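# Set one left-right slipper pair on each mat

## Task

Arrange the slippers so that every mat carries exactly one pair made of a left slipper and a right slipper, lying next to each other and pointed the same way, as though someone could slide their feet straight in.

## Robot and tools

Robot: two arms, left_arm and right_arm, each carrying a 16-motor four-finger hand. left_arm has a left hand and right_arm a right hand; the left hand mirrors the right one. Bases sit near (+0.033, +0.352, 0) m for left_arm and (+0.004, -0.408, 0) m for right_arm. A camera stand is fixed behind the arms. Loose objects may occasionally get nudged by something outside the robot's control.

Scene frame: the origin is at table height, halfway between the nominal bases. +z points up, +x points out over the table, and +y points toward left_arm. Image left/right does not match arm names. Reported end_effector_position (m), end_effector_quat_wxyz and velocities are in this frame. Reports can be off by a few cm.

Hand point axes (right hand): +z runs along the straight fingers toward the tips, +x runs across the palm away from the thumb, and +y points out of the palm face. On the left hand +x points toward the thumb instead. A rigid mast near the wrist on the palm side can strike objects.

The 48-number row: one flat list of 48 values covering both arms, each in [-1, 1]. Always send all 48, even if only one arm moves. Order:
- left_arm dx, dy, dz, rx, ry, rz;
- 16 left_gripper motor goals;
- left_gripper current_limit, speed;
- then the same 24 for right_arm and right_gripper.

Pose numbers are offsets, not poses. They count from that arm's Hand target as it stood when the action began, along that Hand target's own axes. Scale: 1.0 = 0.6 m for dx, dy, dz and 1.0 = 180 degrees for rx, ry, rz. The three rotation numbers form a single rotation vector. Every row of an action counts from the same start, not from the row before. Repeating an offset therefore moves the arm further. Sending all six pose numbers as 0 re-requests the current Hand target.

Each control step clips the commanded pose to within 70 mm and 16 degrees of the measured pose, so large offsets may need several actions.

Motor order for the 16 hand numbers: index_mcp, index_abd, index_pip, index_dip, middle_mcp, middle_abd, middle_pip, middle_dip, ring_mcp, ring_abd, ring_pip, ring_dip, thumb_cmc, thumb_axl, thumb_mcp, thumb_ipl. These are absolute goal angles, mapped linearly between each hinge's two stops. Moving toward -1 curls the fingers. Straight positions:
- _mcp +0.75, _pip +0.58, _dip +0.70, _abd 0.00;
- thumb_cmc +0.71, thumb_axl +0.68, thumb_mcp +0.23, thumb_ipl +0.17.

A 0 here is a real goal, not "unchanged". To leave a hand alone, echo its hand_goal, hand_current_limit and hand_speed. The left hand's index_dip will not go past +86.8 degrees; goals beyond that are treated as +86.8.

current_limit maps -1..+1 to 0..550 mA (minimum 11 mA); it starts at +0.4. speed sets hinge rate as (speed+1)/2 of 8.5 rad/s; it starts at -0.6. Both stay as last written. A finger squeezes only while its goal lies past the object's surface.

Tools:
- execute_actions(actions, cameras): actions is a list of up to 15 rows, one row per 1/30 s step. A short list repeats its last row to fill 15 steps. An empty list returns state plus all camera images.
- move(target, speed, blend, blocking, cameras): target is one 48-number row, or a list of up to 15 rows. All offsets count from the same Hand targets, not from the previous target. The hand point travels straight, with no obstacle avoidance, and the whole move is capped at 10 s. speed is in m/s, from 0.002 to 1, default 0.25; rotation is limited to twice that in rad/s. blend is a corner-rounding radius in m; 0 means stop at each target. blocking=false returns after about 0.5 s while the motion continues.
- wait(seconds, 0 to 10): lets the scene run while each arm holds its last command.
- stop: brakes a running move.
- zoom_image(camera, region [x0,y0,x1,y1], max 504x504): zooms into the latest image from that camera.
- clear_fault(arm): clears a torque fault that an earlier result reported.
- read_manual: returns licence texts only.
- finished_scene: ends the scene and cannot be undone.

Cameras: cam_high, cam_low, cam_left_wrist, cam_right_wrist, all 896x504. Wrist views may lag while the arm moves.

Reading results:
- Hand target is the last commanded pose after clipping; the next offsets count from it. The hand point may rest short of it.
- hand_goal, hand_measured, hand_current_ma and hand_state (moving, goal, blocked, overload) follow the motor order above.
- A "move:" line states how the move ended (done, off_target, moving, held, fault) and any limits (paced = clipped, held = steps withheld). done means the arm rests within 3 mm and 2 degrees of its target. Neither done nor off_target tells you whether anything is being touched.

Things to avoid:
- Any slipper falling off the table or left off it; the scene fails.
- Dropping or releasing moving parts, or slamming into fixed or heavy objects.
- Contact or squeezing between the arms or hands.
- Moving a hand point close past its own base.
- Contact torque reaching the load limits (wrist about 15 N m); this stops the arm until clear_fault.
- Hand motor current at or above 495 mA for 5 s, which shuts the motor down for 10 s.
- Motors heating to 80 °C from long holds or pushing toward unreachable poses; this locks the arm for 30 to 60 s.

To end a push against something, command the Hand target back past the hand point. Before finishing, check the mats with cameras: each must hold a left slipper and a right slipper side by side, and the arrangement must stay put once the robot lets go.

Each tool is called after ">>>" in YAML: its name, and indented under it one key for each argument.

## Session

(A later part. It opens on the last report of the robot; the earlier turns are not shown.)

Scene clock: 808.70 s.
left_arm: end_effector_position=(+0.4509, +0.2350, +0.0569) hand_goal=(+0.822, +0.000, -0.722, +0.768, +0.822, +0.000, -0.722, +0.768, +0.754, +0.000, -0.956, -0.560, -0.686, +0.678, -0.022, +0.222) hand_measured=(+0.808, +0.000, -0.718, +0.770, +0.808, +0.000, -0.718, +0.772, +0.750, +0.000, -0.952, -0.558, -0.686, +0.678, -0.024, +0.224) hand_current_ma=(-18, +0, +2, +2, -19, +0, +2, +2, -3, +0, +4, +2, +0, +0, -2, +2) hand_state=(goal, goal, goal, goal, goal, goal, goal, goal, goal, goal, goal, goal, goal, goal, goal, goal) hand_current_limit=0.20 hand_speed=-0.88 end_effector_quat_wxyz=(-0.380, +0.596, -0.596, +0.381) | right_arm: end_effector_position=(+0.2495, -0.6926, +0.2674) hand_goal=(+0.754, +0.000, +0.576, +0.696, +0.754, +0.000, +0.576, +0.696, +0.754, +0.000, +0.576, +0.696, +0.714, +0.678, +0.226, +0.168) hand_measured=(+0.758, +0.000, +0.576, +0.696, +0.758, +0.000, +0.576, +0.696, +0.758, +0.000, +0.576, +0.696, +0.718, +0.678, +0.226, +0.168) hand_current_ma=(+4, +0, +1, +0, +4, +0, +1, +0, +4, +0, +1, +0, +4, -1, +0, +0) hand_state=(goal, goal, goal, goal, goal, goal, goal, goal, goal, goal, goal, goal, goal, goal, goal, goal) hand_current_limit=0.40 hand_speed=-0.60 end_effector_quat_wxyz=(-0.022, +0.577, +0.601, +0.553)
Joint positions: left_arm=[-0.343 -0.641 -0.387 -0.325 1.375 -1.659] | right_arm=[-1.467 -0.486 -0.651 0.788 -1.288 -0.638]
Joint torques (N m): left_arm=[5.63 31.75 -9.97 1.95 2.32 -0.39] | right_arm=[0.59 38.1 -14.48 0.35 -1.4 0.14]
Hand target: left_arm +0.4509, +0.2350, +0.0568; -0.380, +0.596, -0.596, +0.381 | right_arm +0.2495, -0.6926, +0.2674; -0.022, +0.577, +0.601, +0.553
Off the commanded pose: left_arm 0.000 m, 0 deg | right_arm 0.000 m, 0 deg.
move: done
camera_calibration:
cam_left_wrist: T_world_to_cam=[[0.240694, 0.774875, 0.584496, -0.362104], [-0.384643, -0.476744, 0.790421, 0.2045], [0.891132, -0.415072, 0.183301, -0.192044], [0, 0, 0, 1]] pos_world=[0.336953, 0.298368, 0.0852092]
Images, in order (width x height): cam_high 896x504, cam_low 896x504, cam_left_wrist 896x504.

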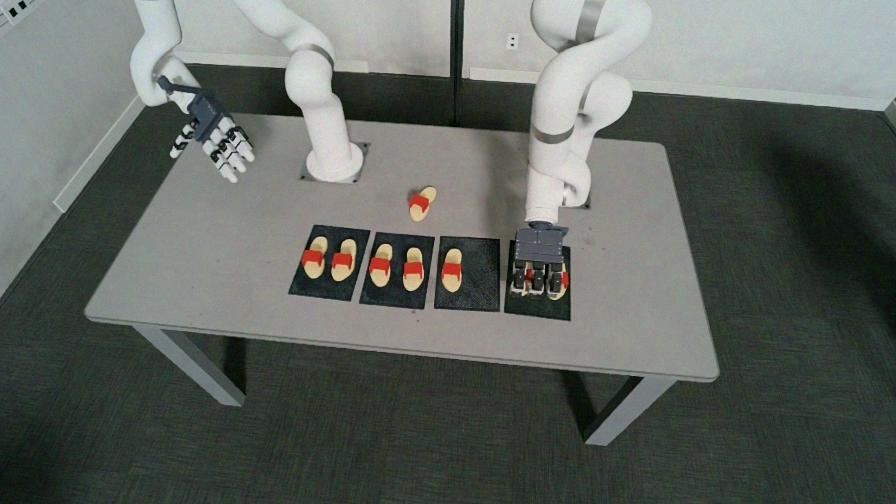

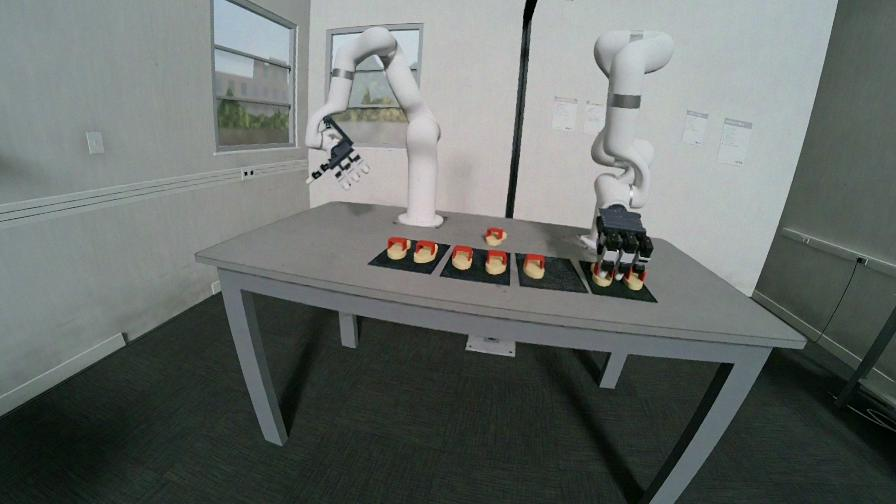

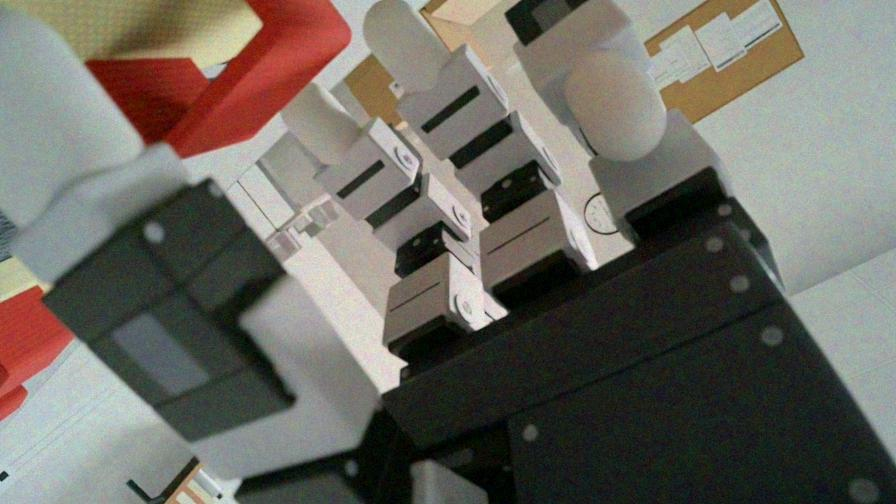

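>>> move:
  target:
    - [0,0,0,0,0,0,0.45,0,-0.723,0.768,0.45,0,-0.723,0.768,0.753,0,-0.956,-0.56,-0.686,0.677,-0.36,0.222,0.2,-0.9,0,0,0,0,0,0,0.754,0,0.576,0.696,0.754,0,0.576,0.696,0.754,0,0.576,0.696,0.714,0.678,0.226,0.168,0.4,-0.6]
    - [0,-0.0453,-0.0211,0,0,0,0.45,0,-0.723,0.768,0.45,0,-0.723,0.768,0.753,0,-0.956,-0.56,-0.686,0.677,-0.36,0.222,0.2,-0.9,0,0,0,0,0,0,0.754,0,0.576,0.696,0.754,0,0.576,0.696,0.754,0,0.576,0.696,0.714,0.678,0.226,0.168,0.4,-0.6]
  speed: 0.06
  cameras: ["cam_low","cam_high","cam_left_wrist"]

>>> zoom_image:
  camera: "cam_low"
  region: [560, 210, 680, 310]

Scene clock: 830.60 s.
left_arm: end_effector_position=(+0.4509, +0.2351, +0.0868) hand_goal=(+0.450, +0.000, -0.722, +0.768, +0.450, +0.000, -0.722, +0.768, +0.754, +0.000, -0.956, -0.560, -0.686, +0.678, -0.360, +0.222) hand_measured=(+0.508, +0.000, -0.696, +0.780, +0.514, +0.000, -0.696, +0.782, +0.750, +0.000, -0.952, -0.558, -0.682, +0.678, -0.234, +0.246) hand_current_ma=(+146, +0, +41, +14, +165, +0, +39, +19, -3, +0, +4, +2, +2, +0, +330, +58) hand_state=(blocked, goal, blocked, goal, blocked, goal, blocked, goal, goal, goal, goal, goal, goal, goal, blocked, blocked) hand_current_limit=0.20 hand_speed=-0.90 end_effector_quat_wxyz=(-0.380, +0.596, -0.596, +0.381) | right_arm: end_effector_position=(+0.2495, -0.6926, +0.2674) hand_goal=(+0.754, +0.000, +0.576, +0.696, +0.754, +0.000, +0.576, +0.696, +0.754, +0.000, +0.576, +0.696, +0.714, +0.678, +0.226, +0.168) hand_measured=(+0.758, +0.000, +0.576, +0.696, +0.758, +0.000, +0.576, +0.696, +0.758, +0.000, +0.576, +0.696, +0.718, +0.678, +0.226, +0.168) hand_current_ma=(+4, +0, +1, +0, +4, +0, +1, +0, +4, +0, +1, +0, +4, -1, +0, +0) hand_state=(goal, goal, goal, goal, goal, goal, goal, goal, goal, goal, goal, goal, goal, goal, goal, goal) hand_current_limit=0.40 hand_speed=-0.60 end_effector_quat_wxyz=(-0.022, +0.577, +0.601, +0.553)
Joint positions: left_arm=[-0.343 -0.524 -0.355 -0.331 1.295 -1.631] | right_arm=[-1.467 -0.486 -0.651 0.788 -1.288 -0.638]
Joint torques (N m): left_arm=[-0.32 41.46 -6.39 -2.88 0.91 0.37] | right_arm=[0.63 38.6 -14.55 0.06 -1.62 0.27]
Hand target: left_arm +0.4509, +0.2351, +0.0868; -0.380, +0.596, -0.596, +0.381 | right_arm +0.2495, -0.6926, +0.2674; -0.022, +0.577, +0.601, +0.553
Off the commanded pose: left_arm 0.000 m, 0 deg | right_arm 0.000 m, 0 deg.
move: done
camera_calibration:
cam_left_wrist: T_world_to_cam=[[0.240594, 0.774871, 0.584542, -0.379605], [-0.384619, -0.476822, 0.790385, 0.180896], [0.891169, -0.414988, 0.18331, -0.197433], [0, 0, 0, 1]] pos_world=[0.336853, 0.298468, 0.115109]
Images, in order (width x height): cam_high 896x504, cam_low 896x504, cam_left_wrist 896x504.

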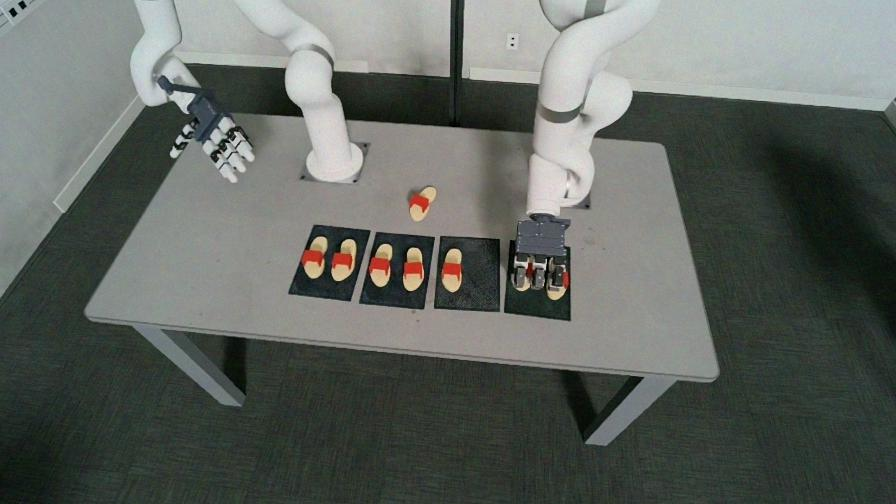

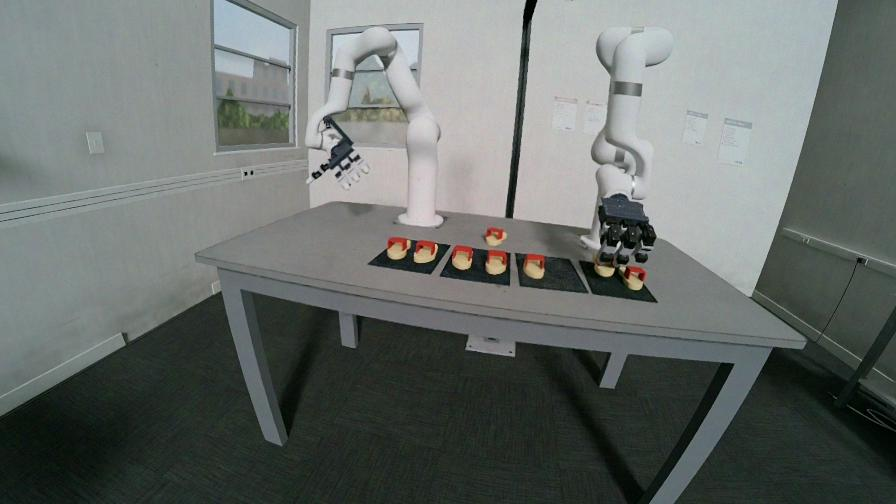

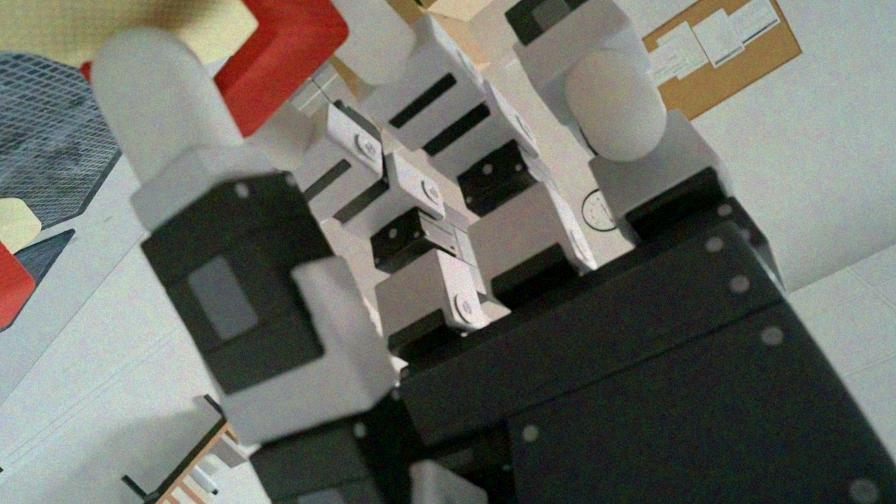

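Scaled by 4.200.

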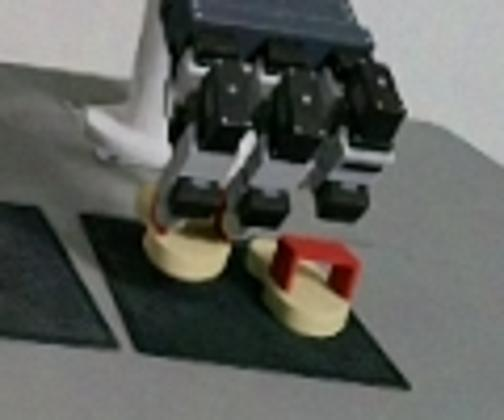

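>>> move:
  target:
    - [0.1733,-0.0302,-0.0141,0,0,0,0.45,0,-0.723,0.768,0.45,0,-0.723,0.768,0.753,0,-0.956,-0.56,-0.686,0.677,-0.36,0.222,0.2,-0.9,0,0,0,0,0,0,0.754,0,0.576,0.696,0.754,0,0.576,0.696,0.754,0,0.576,0.696,0.714,0.678,0.226,0.168,0.4,-0.6]
    - [0.1733,0.0443,0.0206,0,0,0,0.45,0,-0.723,0.768,0.45,0,-0.723,0.768,0.753,0,-0.956,-0.56,-0.686,0.677,-0.36,0.222,0.2,-0.9,0,0,0,0,0,0,0.754,0,0.576,0.696,0.754,0,0.576,0.696,0.754,0,0.576,0.696,0.714,0.678,0.226,0.168,0.4,-0.6]
    - [0.1733,0.0443,0.0206,0,0,0,0.78,0,-0.723,0.768,0.78,0,-0.723,0.768,0.753,0,-0.956,-0.56,-0.686,0.677,-0.022,0.222,0.2,-0.88,0,0,0,0,0,0,0.754,0,0.576,0.696,0.754,0,0.576,0.696,0.754,0,0.576,0.696,0.714,0.678,0.226,0.168,0.4,-0.6]
    - [0.1733,-0.0955,-0.0445,0,0,0,0.822,0,-0.723,0.768,0.822,0,-0.723,0.768,0.753,0,-0.956,-0.56,-0.686,0.677,-0.022,0.222,0.2,-0.88,0,0,0,0,0,0,0.754,0,0.576,0.696,0.754,0,0.576,0.696,0.754,0,0.576,0.696,0.714,0.678,0.226,0.168,0.4,-0.6]
  speed: [0.15,0.05,0.12,0.15]
  blend: [0.01,0,0,0]
  cameras: ["cam_low","cam_high"]

>>> zoom_image:
  camera: "cam_low"
  region: [490, 190, 670, 310]

>>> zoom_image:
  camera: "cam_high"
  region: [380, 175, 520, 315]

Scene clock: 860.30 s.
left_arm: end_effector_position=(+0.4508, +0.1311, +0.1500) hand_goal=(+0.822, +0.000, -0.722, +0.768, +0.822, +0.000, -0.722, +0.768, +0.754, +0.000, -0.956, -0.560, -0.686, +0.678, -0.022, +0.222) hand_measured=(+0.808, +0.000, -0.718, +0.770, +0.806, +0.000, -0.718, +0.772, +0.750, +0.000, -0.952, -0.558, -0.682, +0.680, -0.024, +0.224) hand_current_ma=(-20, +0, +3, +2, -21, +0, +2, +2, -3, +0, +4, +2, +3, +0, -3, +2) hand_state=(goal, goal, goal, goal, goal, goal, goal, goal, goal, goal, goal, goal, goal, goal, goal, goal) hand_current_limit=0.20 hand_speed=-0.88 end_effector_quat_wxyz=(-0.380, +0.596, -0.596, +0.381) | right_arm: end_effector_position=(+0.2495, -0.6926, +0.2674) hand_goal=(+0.754, +0.000, +0.576, +0.696, +0.754, +0.000, +0.576, +0.696, +0.754, +0.000, +0.576, +0.696, +0.714, +0.678, +0.226, +0.168) hand_measured=(+0.758, +0.000, +0.576, +0.696, +0.758, +0.000, +0.576, +0.696, +0.758, +0.000, +0.576, +0.696, +0.718, +0.678, +0.226, +0.168) hand_current_ma=(+4, +0, +1, +0, +4, +0, +1, +0, +4, +0, +1, +0, +4, -1, +0, +0) hand_state=(goal, goal, goal, goal, goal, goal, goal, goal, goal, goal, goal, goal, goal, goal, goal, goal) hand_current_limit=0.40 hand_speed=-0.60 end_effector_quat_wxyz=(-0.022, +0.577, +0.601, +0.553)
Joint positions: left_arm=[-0.65 -0.351 -0.442 -0.689 1.064 -1.507] | right_arm=[-1.467 -0.486 -0.651 0.788 -1.288 -0.638]
Joint torques (N m): left_arm=[-4.61 40.78 -12.68 -2.08 0.81 0.33] | right_arm=[-0.22 37.93 -14.36 0.35 -1.48 0.12]
Hand target: left_arm +0.4508, +0.1311, +0.1500; -0.380, +0.596, -0.596, +0.381 | right_arm +0.2495, -0.6926, +0.2674; -0.022, +0.577, +0.601, +0.553
Off the commanded pose: left_arm 0.000 m, 0 deg | right_arm 0.000 m, 0 deg.
move: done
Images, in order (width x height): cam_high 896x504, cam_low 896x504.

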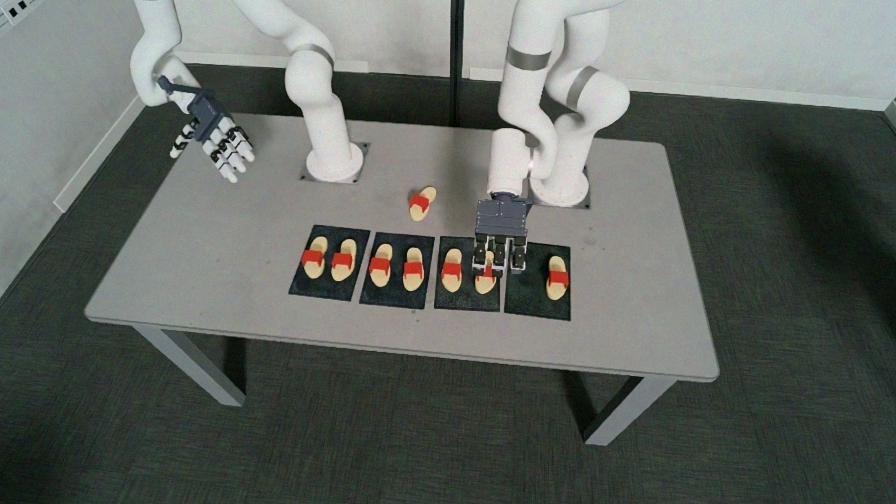

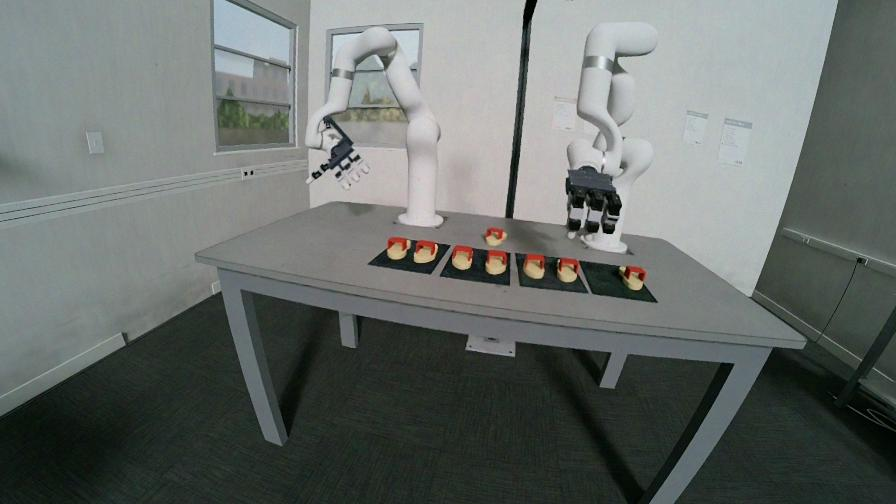

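Scaled by 2.800.

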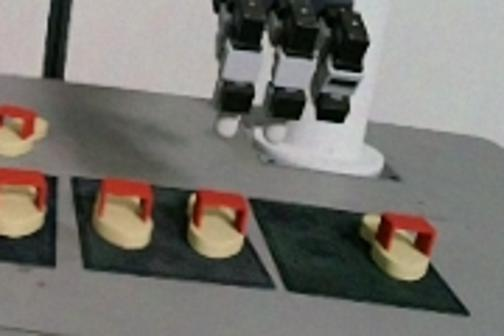

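Scaled by 3.600.

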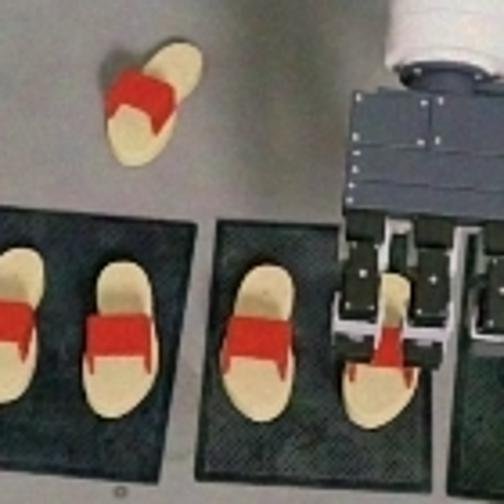

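>>> move:
  target: [0.3735,0.164,-0.3516,0,0.0906,0.0423,0.822,0,-0.723,0.768,0.822,0,-0.723,0.768,0.753,0,-0.956,-0.56,-0.686,0.677,-0.022,0.222,0.2,-0.88,0,0,0,0,0,0,0.754,0,0.576,0.696,0.754,0,0.576,0.696,0.754,0,0.576,0.696,0.714,0.678,0.226,0.168,0.4,-0.6]
  speed: 0.25
  cameras: ["cam_low","cam_high"]

>>> zoom_image:
  camera: "cam_low"
  region: [440, 170, 560, 270]

>>> zoom_image:
  camera: "cam_high"
  region: [360, 130, 480, 230]

>>> zoom_image:
  camera: "cam_high"
  region: [430, 220, 590, 330]

Scene clock: 933.17 s.
left_arm: end_effector_position=(+0.2179, -0.0928, +0.1498) hand_goal=(+0.822, +0.000, -0.722, +0.768, +0.822, +0.000, -0.722, +0.768, +0.754, +0.000, -0.956, -0.560, -0.686, +0.678, -0.022, +0.222) hand_measured=(+0.808, +0.000, -0.718, +0.770, +0.808, +0.000, -0.718, +0.772, +0.750, +0.000, -0.952, -0.558, -0.682, +0.680, -0.024, +0.224) hand_current_ma=(-19, +0, +2, +2, -20, +0, +2, +2, -3, +0, +4, +2, +3, +0, -2, +2) hand_state=(goal, goal, goal, goal, goal, goal, goal, goal, goal, goal, goal, goal, goal, goal, goal, goal) hand_current_limit=0.20 hand_speed=-0.88 end_effector_quat_wxyz=(+0.316, -0.495, +0.682, -0.435) | right_arm: end_effector_position=(+0.2495, -0.6926, +0.2674) hand_goal=(+0.754, +0.000, +0.576, +0.696, +0.754, +0.000, +0.576, +0.696, +0.754, +0.000, +0.576, +0.696, +0.714, +0.678, +0.226, +0.168) hand_measured=(+0.758, +0.000, +0.576, +0.696, +0.758, +0.000, +0.576, +0.696, +0.758, +0.000, +0.576, +0.696, +0.718, +0.678, +0.226, +0.168) hand_current_ma=(+4, +0, +1, +0, +4, +0, +1, +0, +4, +0, +1, +0, +4, -1, +0, +0) hand_state=(goal, goal, goal, goal, goal, goal, goal, goal, goal, goal, goal, goal, goal, goal, goal, goal) hand_current_limit=0.40 hand_speed=-0.60 end_effector_quat_wxyz=(-0.022, +0.577, +0.601, +0.553)
Joint positions: left_arm=[-1.462 -0.43 -0.579 -1.227 1.08 -1.415] | right_arm=[-1.467 -0.486 -0.651 0.788 -1.288 -0.638]
Joint torques (N m): left_arm=[-4.73 31.72 -17.07 -1.97 2.38 0.39] | right_arm=[1.35 38.58 -14.27 0.33 -1.62 0.19]
Hand target: left_arm +0.2178, -0.0929, +0.1498; +0.316, -0.495, +0.682, -0.435 | right_arm +0.2495, -0.6926, +0.2674; -0.022, +0.577, +0.601, +0.553
Off the commanded pose: left_arm 0.000 m, 0 deg | right_arm 0.000 m, 0 deg.
move: done
Images, in order (width x height): cam_high 896x504, cam_low 896x504.

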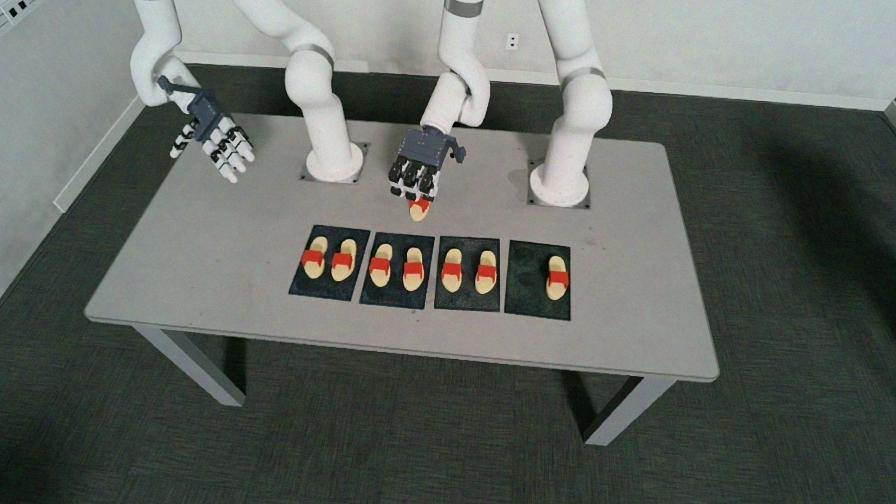

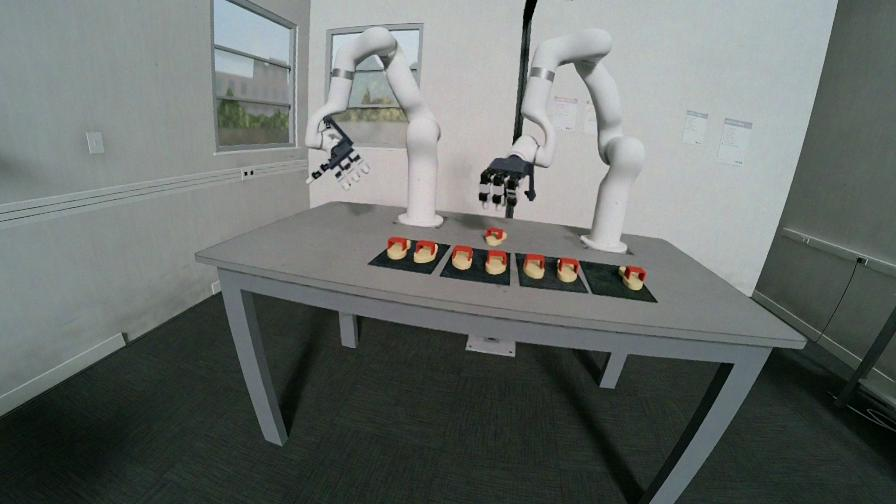

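Scaled by 4.200.

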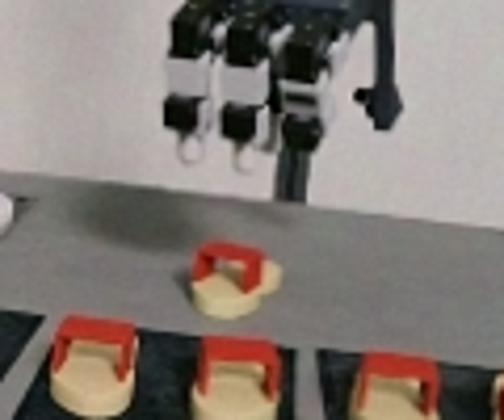

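Scaled by 4.200.

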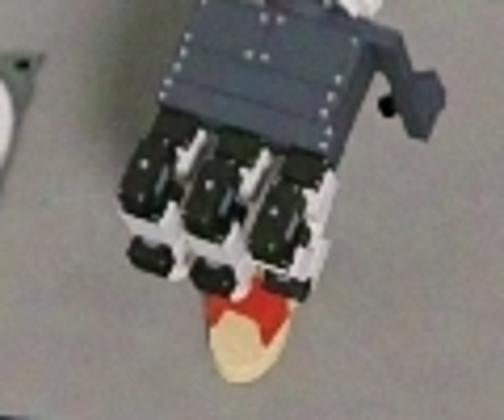

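Scaled by 3.150.

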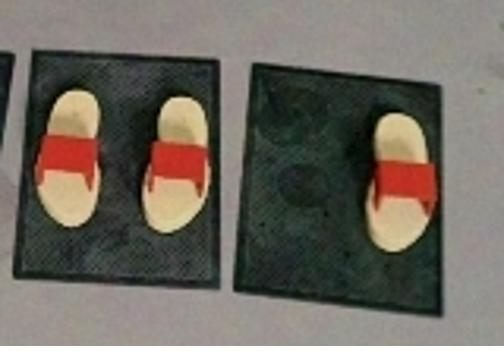

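>>> zoom_image:
  camera: "cam_low"
  region: [475, 220, 520, 255]

>>> zoom_image:
  camera: "cam_high"
  region: [395, 185, 445, 225]

Scaled by 11.200.

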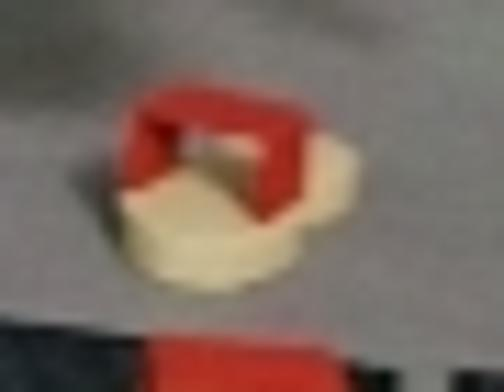

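Scaled by 10.080.

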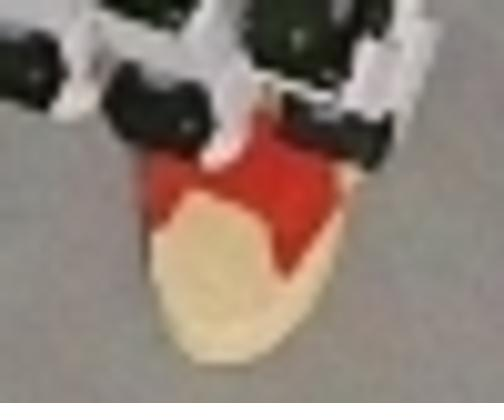

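>>> move:
  target:
    - [-0.0055,0.1453,0.0662,0,0,0,0.822,0,-0.723,0.768,0.822,0,-0.723,0.768,0.753,0,-0.956,-0.56,-0.686,0.677,-0.022,0.222,0.2,-0.88,0,0,0,0,0,0,0.754,0,0.576,0.696,0.754,0,0.576,0.696,0.754,0,0.576,0.696,0.714,0.678,0.226,0.168,0.4,-0.6]
  speed: 0.12
  cameras: ["cam_low","cam_left_wrist","cam_high"]

>>> zoom_image:
  camera: "cam_low"
  region: [460, 180, 530, 250]

Scene clock: 972.60 s.
left_arm: end_effector_position=(+0.2182, -0.0895, +0.0540) hand_goal=(+0.822, +0.000, -0.722, +0.768, +0.822, +0.000, -0.722, +0.768, +0.754, +0.000, -0.956, -0.560, -0.686, +0.678, -0.022, +0.222) hand_measured=(+0.808, +0.000, -0.718, +0.770, +0.808, +0.000, -0.718, +0.772, +0.750, +0.000, -0.952, -0.558, -0.682, +0.680, -0.024, +0.224) hand_current_ma=(-19, +0, +2, +2, -19, +0, +2, +2, -3, +0, +4, +2, +3, +0, -2, +2) hand_state=(goal, goal, goal, goal, goal, goal, goal, goal, goal, goal, goal, goal, goal, goal, goal, goal) hand_current_limit=0.20 hand_speed=-0.88 end_effector_quat_wxyz=(+0.316, -0.495, +0.682, -0.435) | right_arm: end_effector_position=(+0.2495, -0.6926, +0.2674) hand_goal=(+0.754, +0.000, +0.576, +0.696, +0.754, +0.000, +0.576, +0.696, +0.754, +0.000, +0.576, +0.696, +0.714, +0.678, +0.226, +0.168) hand_measured=(+0.758, +0.000, +0.576, +0.696, +0.758, +0.000, +0.576, +0.696, +0.758, +0.000, +0.576, +0.696, +0.718, +0.678, +0.226, +0.168) hand_current_ma=(+4, +0, +1, +0, +4, +0, +1, +0, +4, +0, +1, +0, +4, -1, +0, +0) hand_state=(goal, goal, goal, goal, goal, goal, goal, goal, goal, goal, goal, goal, goal, goal, goal, goal) hand_current_limit=0.40 hand_speed=-0.60 end_effector_quat_wxyz=(-0.022, +0.577, +0.601, +0.553)
Joint positions: left_arm=[-1.461 -0.709 -0.632 -1.125 1.168 -1.647] | right_arm=[-1.467 -0.486 -0.651 0.788 -1.288 -0.638]
Joint torques (N m): left_arm=[5.35 36.69 -11.41 2.31 2.53 -0.33] | right_arm=[1.11 39.15 -14.97 0.33 -1.71 0.03]
Hand target: left_arm +0.2182, -0.0895, +0.0540; +0.316, -0.495, +0.682, -0.435 | right_arm +0.2495, -0.6926, +0.2674; -0.022, +0.577, +0.601, +0.553
Off the commanded pose: left_arm 0.000 m, 0 deg | right_arm 0.000 m, 0 deg.
move: done
camera_calibration:
cam_left_wrist: T_world_to_cam=[[0.468228, 0.662249, 0.584969, -0.112701], [-0.513236, -0.335064, 0.79014, 0.00336351], [0.719271, -0.670193, 0.183004, -0.104035], [0, 0, 0, 1]] pos_world=[0.129325, 0.00604021, 0.082308]
Images, in order (width x height): cam_high 896x504, cam_low 896x504, cam_left_wrist 896x504.

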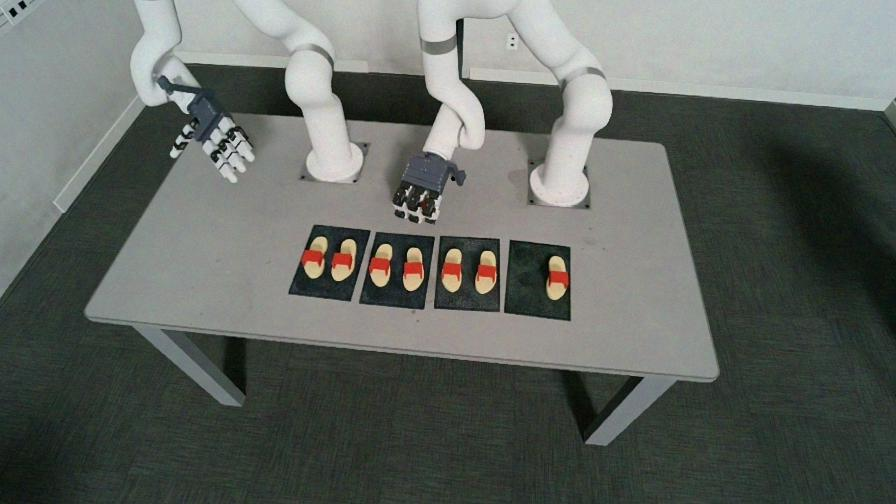

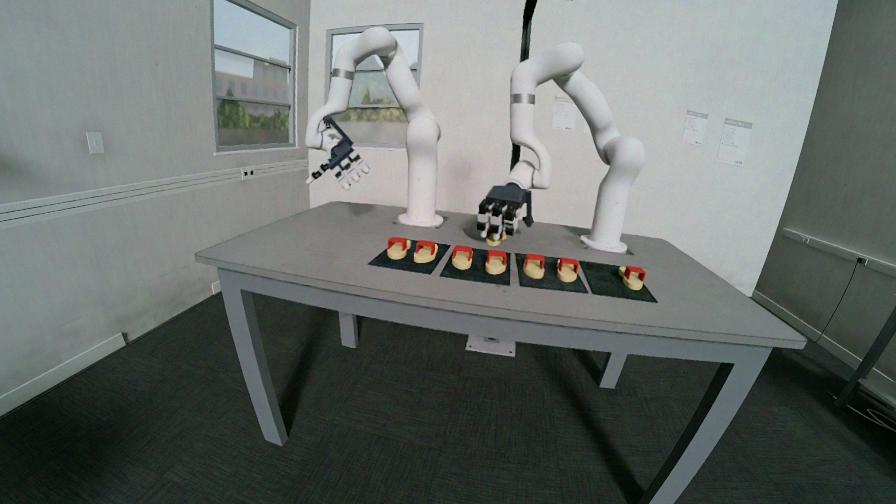

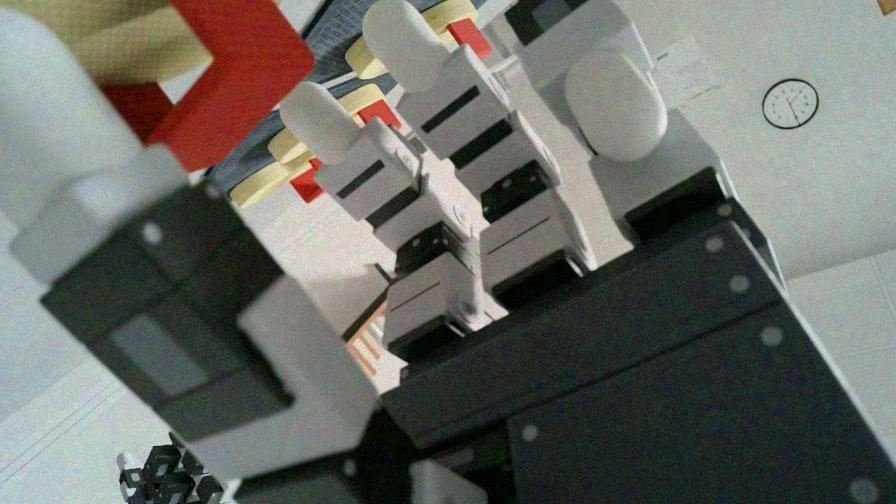

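Scaled by 7.200.

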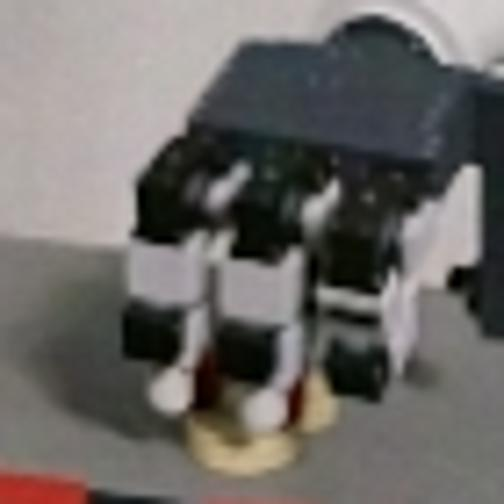

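>>> move:
  target:
    - [0.01,0,0,0,0,0,0.822,0,-0.723,0.768,0.822,0,-0.723,0.768,0.753,0,-0.956,-0.56,-0.686,0.677,-0.022,0.222,0.2,-0.88,0,0,0,0,0,0,0.754,0,0.576,0.696,0.754,0,0.576,0.696,0.754,0,0.576,0.696,0.714,0.678,0.226,0.168,0.4,-0.6]
    - [0.01,0,0,0,0,0,0.45,0,-0.723,0.768,0.45,0,-0.723,0.768,0.753,0,-0.956,-0.56,-0.686,0.677,-0.36,0.222,0.2,-0.9,0,0,0,0,0,0,0.754,0,0.576,0.696,0.754,0,0.576,0.696,0.754,0,0.576,0.696,0.714,0.678,0.226,0.168,0.4,-0.6]
    - [0.01,-0.0453,-0.0211,0,0,0,0.45,0,-0.723,0.768,0.45,0,-0.723,0.768,0.753,0,-0.956,-0.56,-0.686,0.677,-0.36,0.222,0.2,-0.9,0,0,0,0,0,0,0.754,0,0.576,0.696,0.754,0,0.576,0.696,0.754,0,0.576,0.696,0.714,0.678,0.226,0.168,0.4,-0.6]
  speed: 0.06
  cameras: ["cam_low","cam_left_wrist","cam_high"]

>>> zoom_image:
  camera: "cam_low"
  region: [460, 180, 530, 250]

>>> zoom_image:
  camera: "cam_high"
  region: [380, 150, 470, 240]

Scene clock: 1017.33 s.
left_arm: end_effector_position=(+0.2163, -0.0952, +0.0839) hand_goal=(+0.450, +0.000, -0.722, +0.768, +0.450, +0.000, -0.722, +0.768, +0.754, +0.000, -0.956, -0.560, -0.686, +0.678, -0.360, +0.222) hand_measured=(+0.502, +0.000, -0.698, +0.778, +0.514, +0.000, -0.698, +0.782, +0.750, +0.000, -0.952, -0.558, -0.680, +0.680, -0.236, +0.246) hand_current_ma=(+125, +0, +35, +12, +166, +0, +39, +19, -3, +0, +4, +2, +4, +1, +330, +55) hand_state=(blocked, goal, blocked, goal, blocked, goal, blocked, goal, goal, goal, goal, goal, goal, goal, blocked, blocked) hand_current_limit=0.20 hand_speed=-0.90 end_effector_quat_wxyz=(+0.316, -0.495, +0.682, -0.435) | right_arm: end_effector_position=(+0.2495, -0.6926, +0.2674) hand_goal=(+0.754, +0.000, +0.576, +0.696, +0.754, +0.000, +0.576, +0.696, +0.754, +0.000, +0.576, +0.696, +0.714, +0.678, +0.226, +0.168) hand_measured=(+0.758, +0.000, +0.576, +0.696, +0.758, +0.000, +0.576, +0.696, +0.758, +0.000, +0.576, +0.696, +0.718, +0.678, +0.226, +0.168) hand_current_ma=(+4, +0, +1, +0, +4, +0, +1, +0, +4, +0, +1, +0, +4, -1, +0, +0) hand_state=(goal, goal, goal, goal, goal, goal, goal, goal, goal, goal, goal, goal, goal, goal, goal, goal) hand_current_limit=0.40 hand_speed=-0.60 end_effector_quat_wxyz=(-0.022, +0.577, +0.601, +0.553)
Joint positions: left_arm=[-1.467 -0.625 -0.621 -1.161 1.137 -1.575] | right_arm=[-1.467 -0.486 -0.651 0.788 -1.288 -0.638]
Joint torques (N m): left_arm=[-3.52 46.9 -8.79 -2.47 0.86 0.38] | right_arm=[0.06 39.02 -14.83 0.19 -1.59 0.15]
Hand target: left_arm +0.2163, -0.0952, +0.0840; +0.316, -0.495, +0.682, -0.435 | right_arm +0.2495, -0.6926, +0.2674; -0.022, +0.577, +0.601, +0.553
Off the commanded pose: left_arm 0.000 m, 0 deg | right_arm 0.000 m, 0 deg.
move: done
camera_calibration:
cam_left_wrist: T_world_to_cam=[[0.468181, 0.662294, 0.584956, -0.12552], [-0.513212, -0.335085, 0.790146, -0.0231503], [0.719319, -0.670138, 0.183017, -0.111967], [0, 0, 0, 1]] pos_world=[0.127426, 0.000340509, 0.112208]
Images, in order (width x height): cam_high 896x504, cam_low 896x504, cam_left_wrist 896x504.

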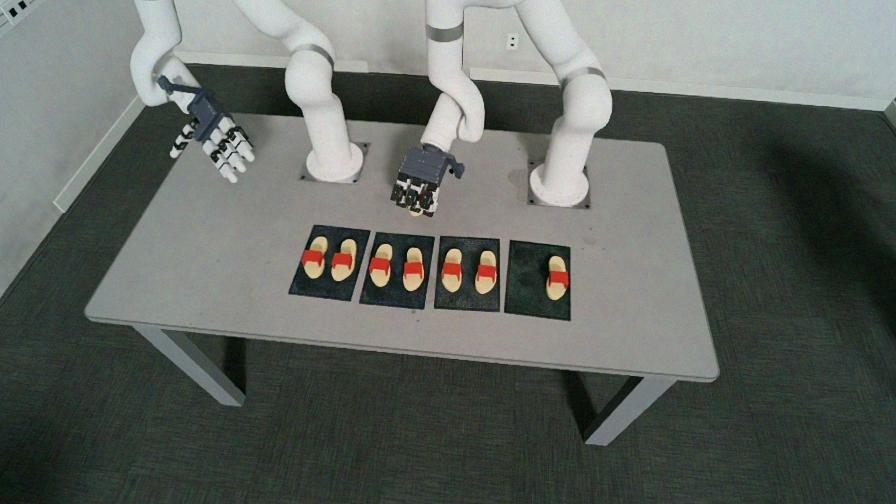

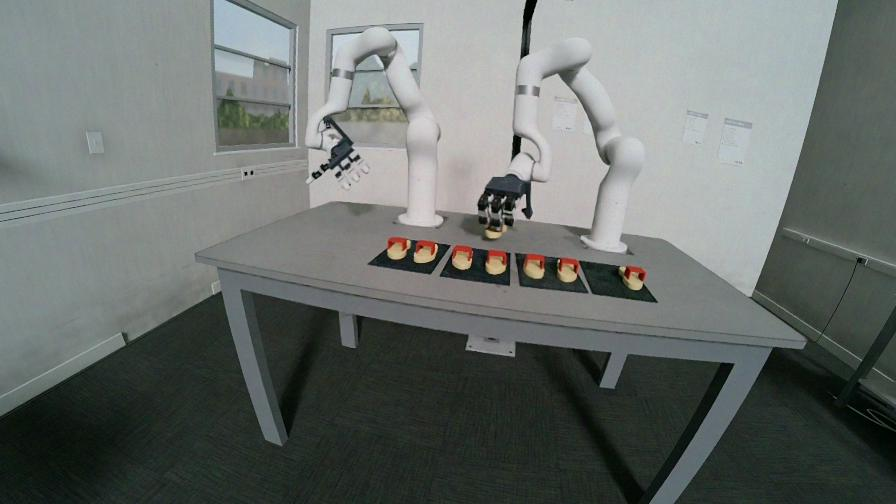

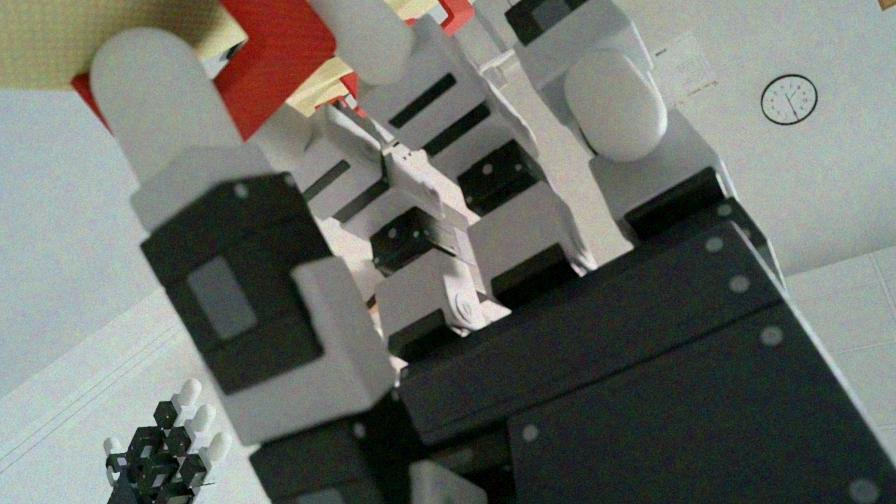

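Scaled by 7.200.

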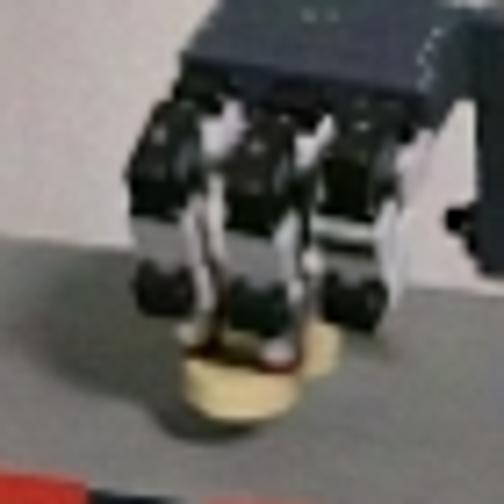

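Scaled by 5.600.

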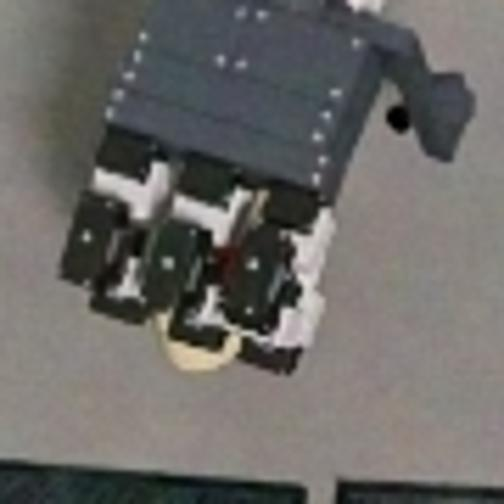

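>>> move:
  target:
    - [0,-0.0997,-0.0465,0,0,0,0.45,0,-0.723,0.768,0.45,0,-0.723,0.768,0.753,0,-0.956,-0.56,-0.686,0.677,-0.36,0.222,0.2,-0.9,0,0,0,0,0,0,0.754,0,0.576,0.696,0.754,0,0.576,0.696,0.754,0,0.576,0.696,0.714,0.678,0.226,0.168,0.4,-0.6]
    - [-0.6442,-0.185,0.1363,0,-0.1007,-0.04695,0.45,0,-0.723,0.768,0.45,0,-0.723,0.768,0.753,0,-0.956,-0.56,-0.686,0.677,-0.36,0.222,0.2,-0.9,0,0,0,0,0,0,0.754,0,0.576,0.696,0.754,0,0.576,0.696,0.754,0,0.576,0.696,0.714,0.678,0.226,0.168,0.4,-0.6]
    - [-0.6442,-0.0468,0.2008,0,-0.1007,-0.04695,0.45,0,-0.723,0.768,0.45,0,-0.723,0.768,0.753,0,-0.956,-0.56,-0.686,0.677,-0.36,0.222,0.2,-0.9,0,0,0,0,0,0,0.754,0,0.576,0.696,0.754,0,0.576,0.696,0.754,0,0.576,0.696,0.714,0.678,0.226,0.168,0.4,-0.6]
  speed: [0.12,0.2,0.06]
  blend: [0.02,0.01,0]
  cameras: ["cam_low","cam_high","cam_left_wrist"]

>>> zoom_image:
  camera: "cam_low"
  region: [560, 210, 680, 310]

>>> zoom_image:
  camera: "cam_high"
  region: [490, 215, 590, 325]

Scene clock: 1047.60 s.
left_arm: end_effector_position=(+0.4511, +0.2349, +0.0588) hand_goal=(+0.450, +0.000, -0.722, +0.768, +0.450, +0.000, -0.722, +0.768, +0.754, +0.000, -0.956, -0.560, -0.686, +0.678, -0.360, +0.222) hand_measured=(+0.502, +0.000, -0.698, +0.778, +0.514, +0.000, -0.696, +0.784, +0.750, +0.000, -0.952, -0.558, -0.680, +0.680, -0.236, +0.246) hand_current_ma=(+124, +0, +36, +12, +165, +0, +39, +19, -3, +0, +4, +2, +4, +1, +330, +55) hand_state=(blocked, goal, blocked, goal, blocked, goal, blocked, goal, goal, goal, goal, goal, goal, goal, blocked, blocked) hand_current_limit=0.20 hand_speed=-0.90 end_effector_quat_wxyz=(-0.387, +0.606, -0.586, +0.374) | right_arm: end_effector_position=(+0.2495, -0.6926, +0.2674) hand_goal=(+0.754, +0.000, +0.576, +0.696, +0.754, +0.000, +0.576, +0.696, +0.754, +0.000, +0.576, +0.696, +0.714, +0.678, +0.226, +0.168) hand_measured=(+0.758, +0.000, +0.576, +0.696, +0.758, +0.000, +0.576, +0.696, +0.758, +0.000, +0.576, +0.696, +0.718, +0.678, +0.226, +0.168) hand_current_ma=(+4, +0, +1, +0, +4, +0, +1, +0, +4, +0, +1, +0, +4, -1, +0, +0) hand_state=(goal, goal, goal, goal, goal, goal, goal, goal, goal, goal, goal, goal, goal, goal, goal, goal) hand_current_limit=0.40 hand_speed=-0.60 end_effector_quat_wxyz=(-0.022, +0.577, +0.601, +0.553)
Joint positions: left_arm=[-0.364 -0.634 -0.389 -0.377 1.362 -1.67] | right_arm=[-1.467 -0.486 -0.651 0.788 -1.288 -0.638]
Joint torques (N m): left_arm=[4.84 31.53 -8.88 2.36 2.48 -0.39] | right_arm=[1.34 38.72 -14.17 0.29 -1.53 0.13]
Hand target: left_arm +0.4511, +0.2349, +0.0588; -0.387, +0.606, -0.586, +0.374 | right_arm +0.2495, -0.6926, +0.2674; -0.022, +0.577, +0.601, +0.553
Off the commanded pose: left_arm 0.000 m, 0 deg | right_arm 0.000 m, 0 deg.
move: done
camera_calibration:
cam_left_wrist: T_world_to_cam=[[0.213352, 0.782732, 0.584647, -0.352683], [-0.367759, -0.490065, 0.79031, 0.198513], [0.905116, -0.383623, 0.1833, -0.206224], [0, 0, 0, 1]] pos_world=[0.334907, 0.294228, 0.0871092]
Images, in order (width x height): cam_high 896x504, cam_low 896x504, cam_left_wrist 896x504.

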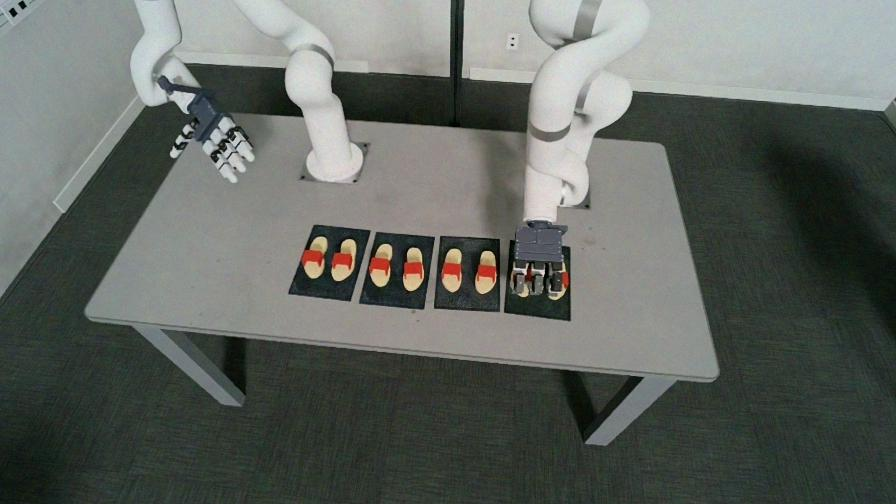

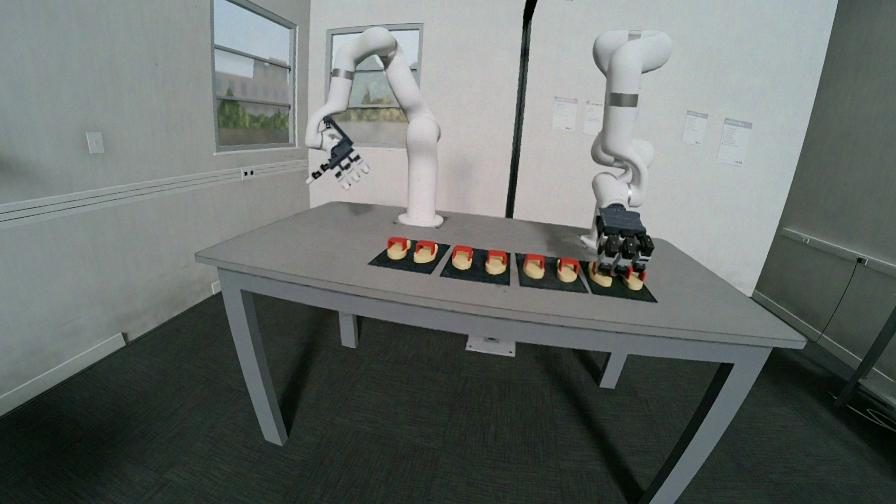

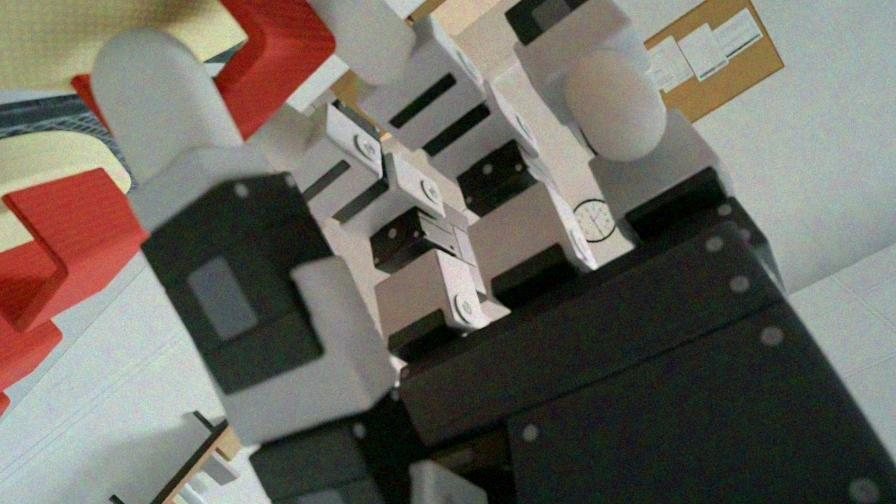

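Scaled by 4.200.

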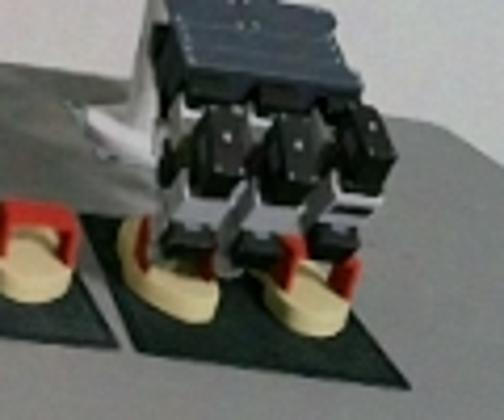

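Scaled by 4.582.

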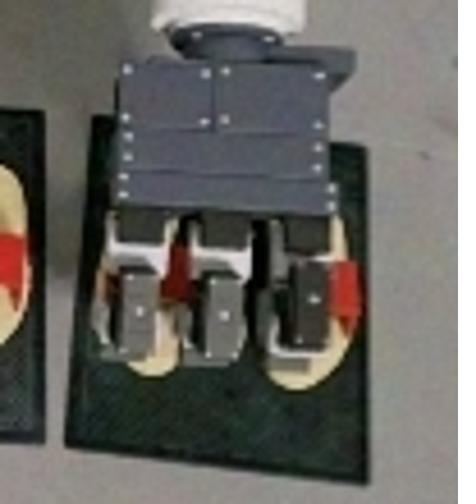

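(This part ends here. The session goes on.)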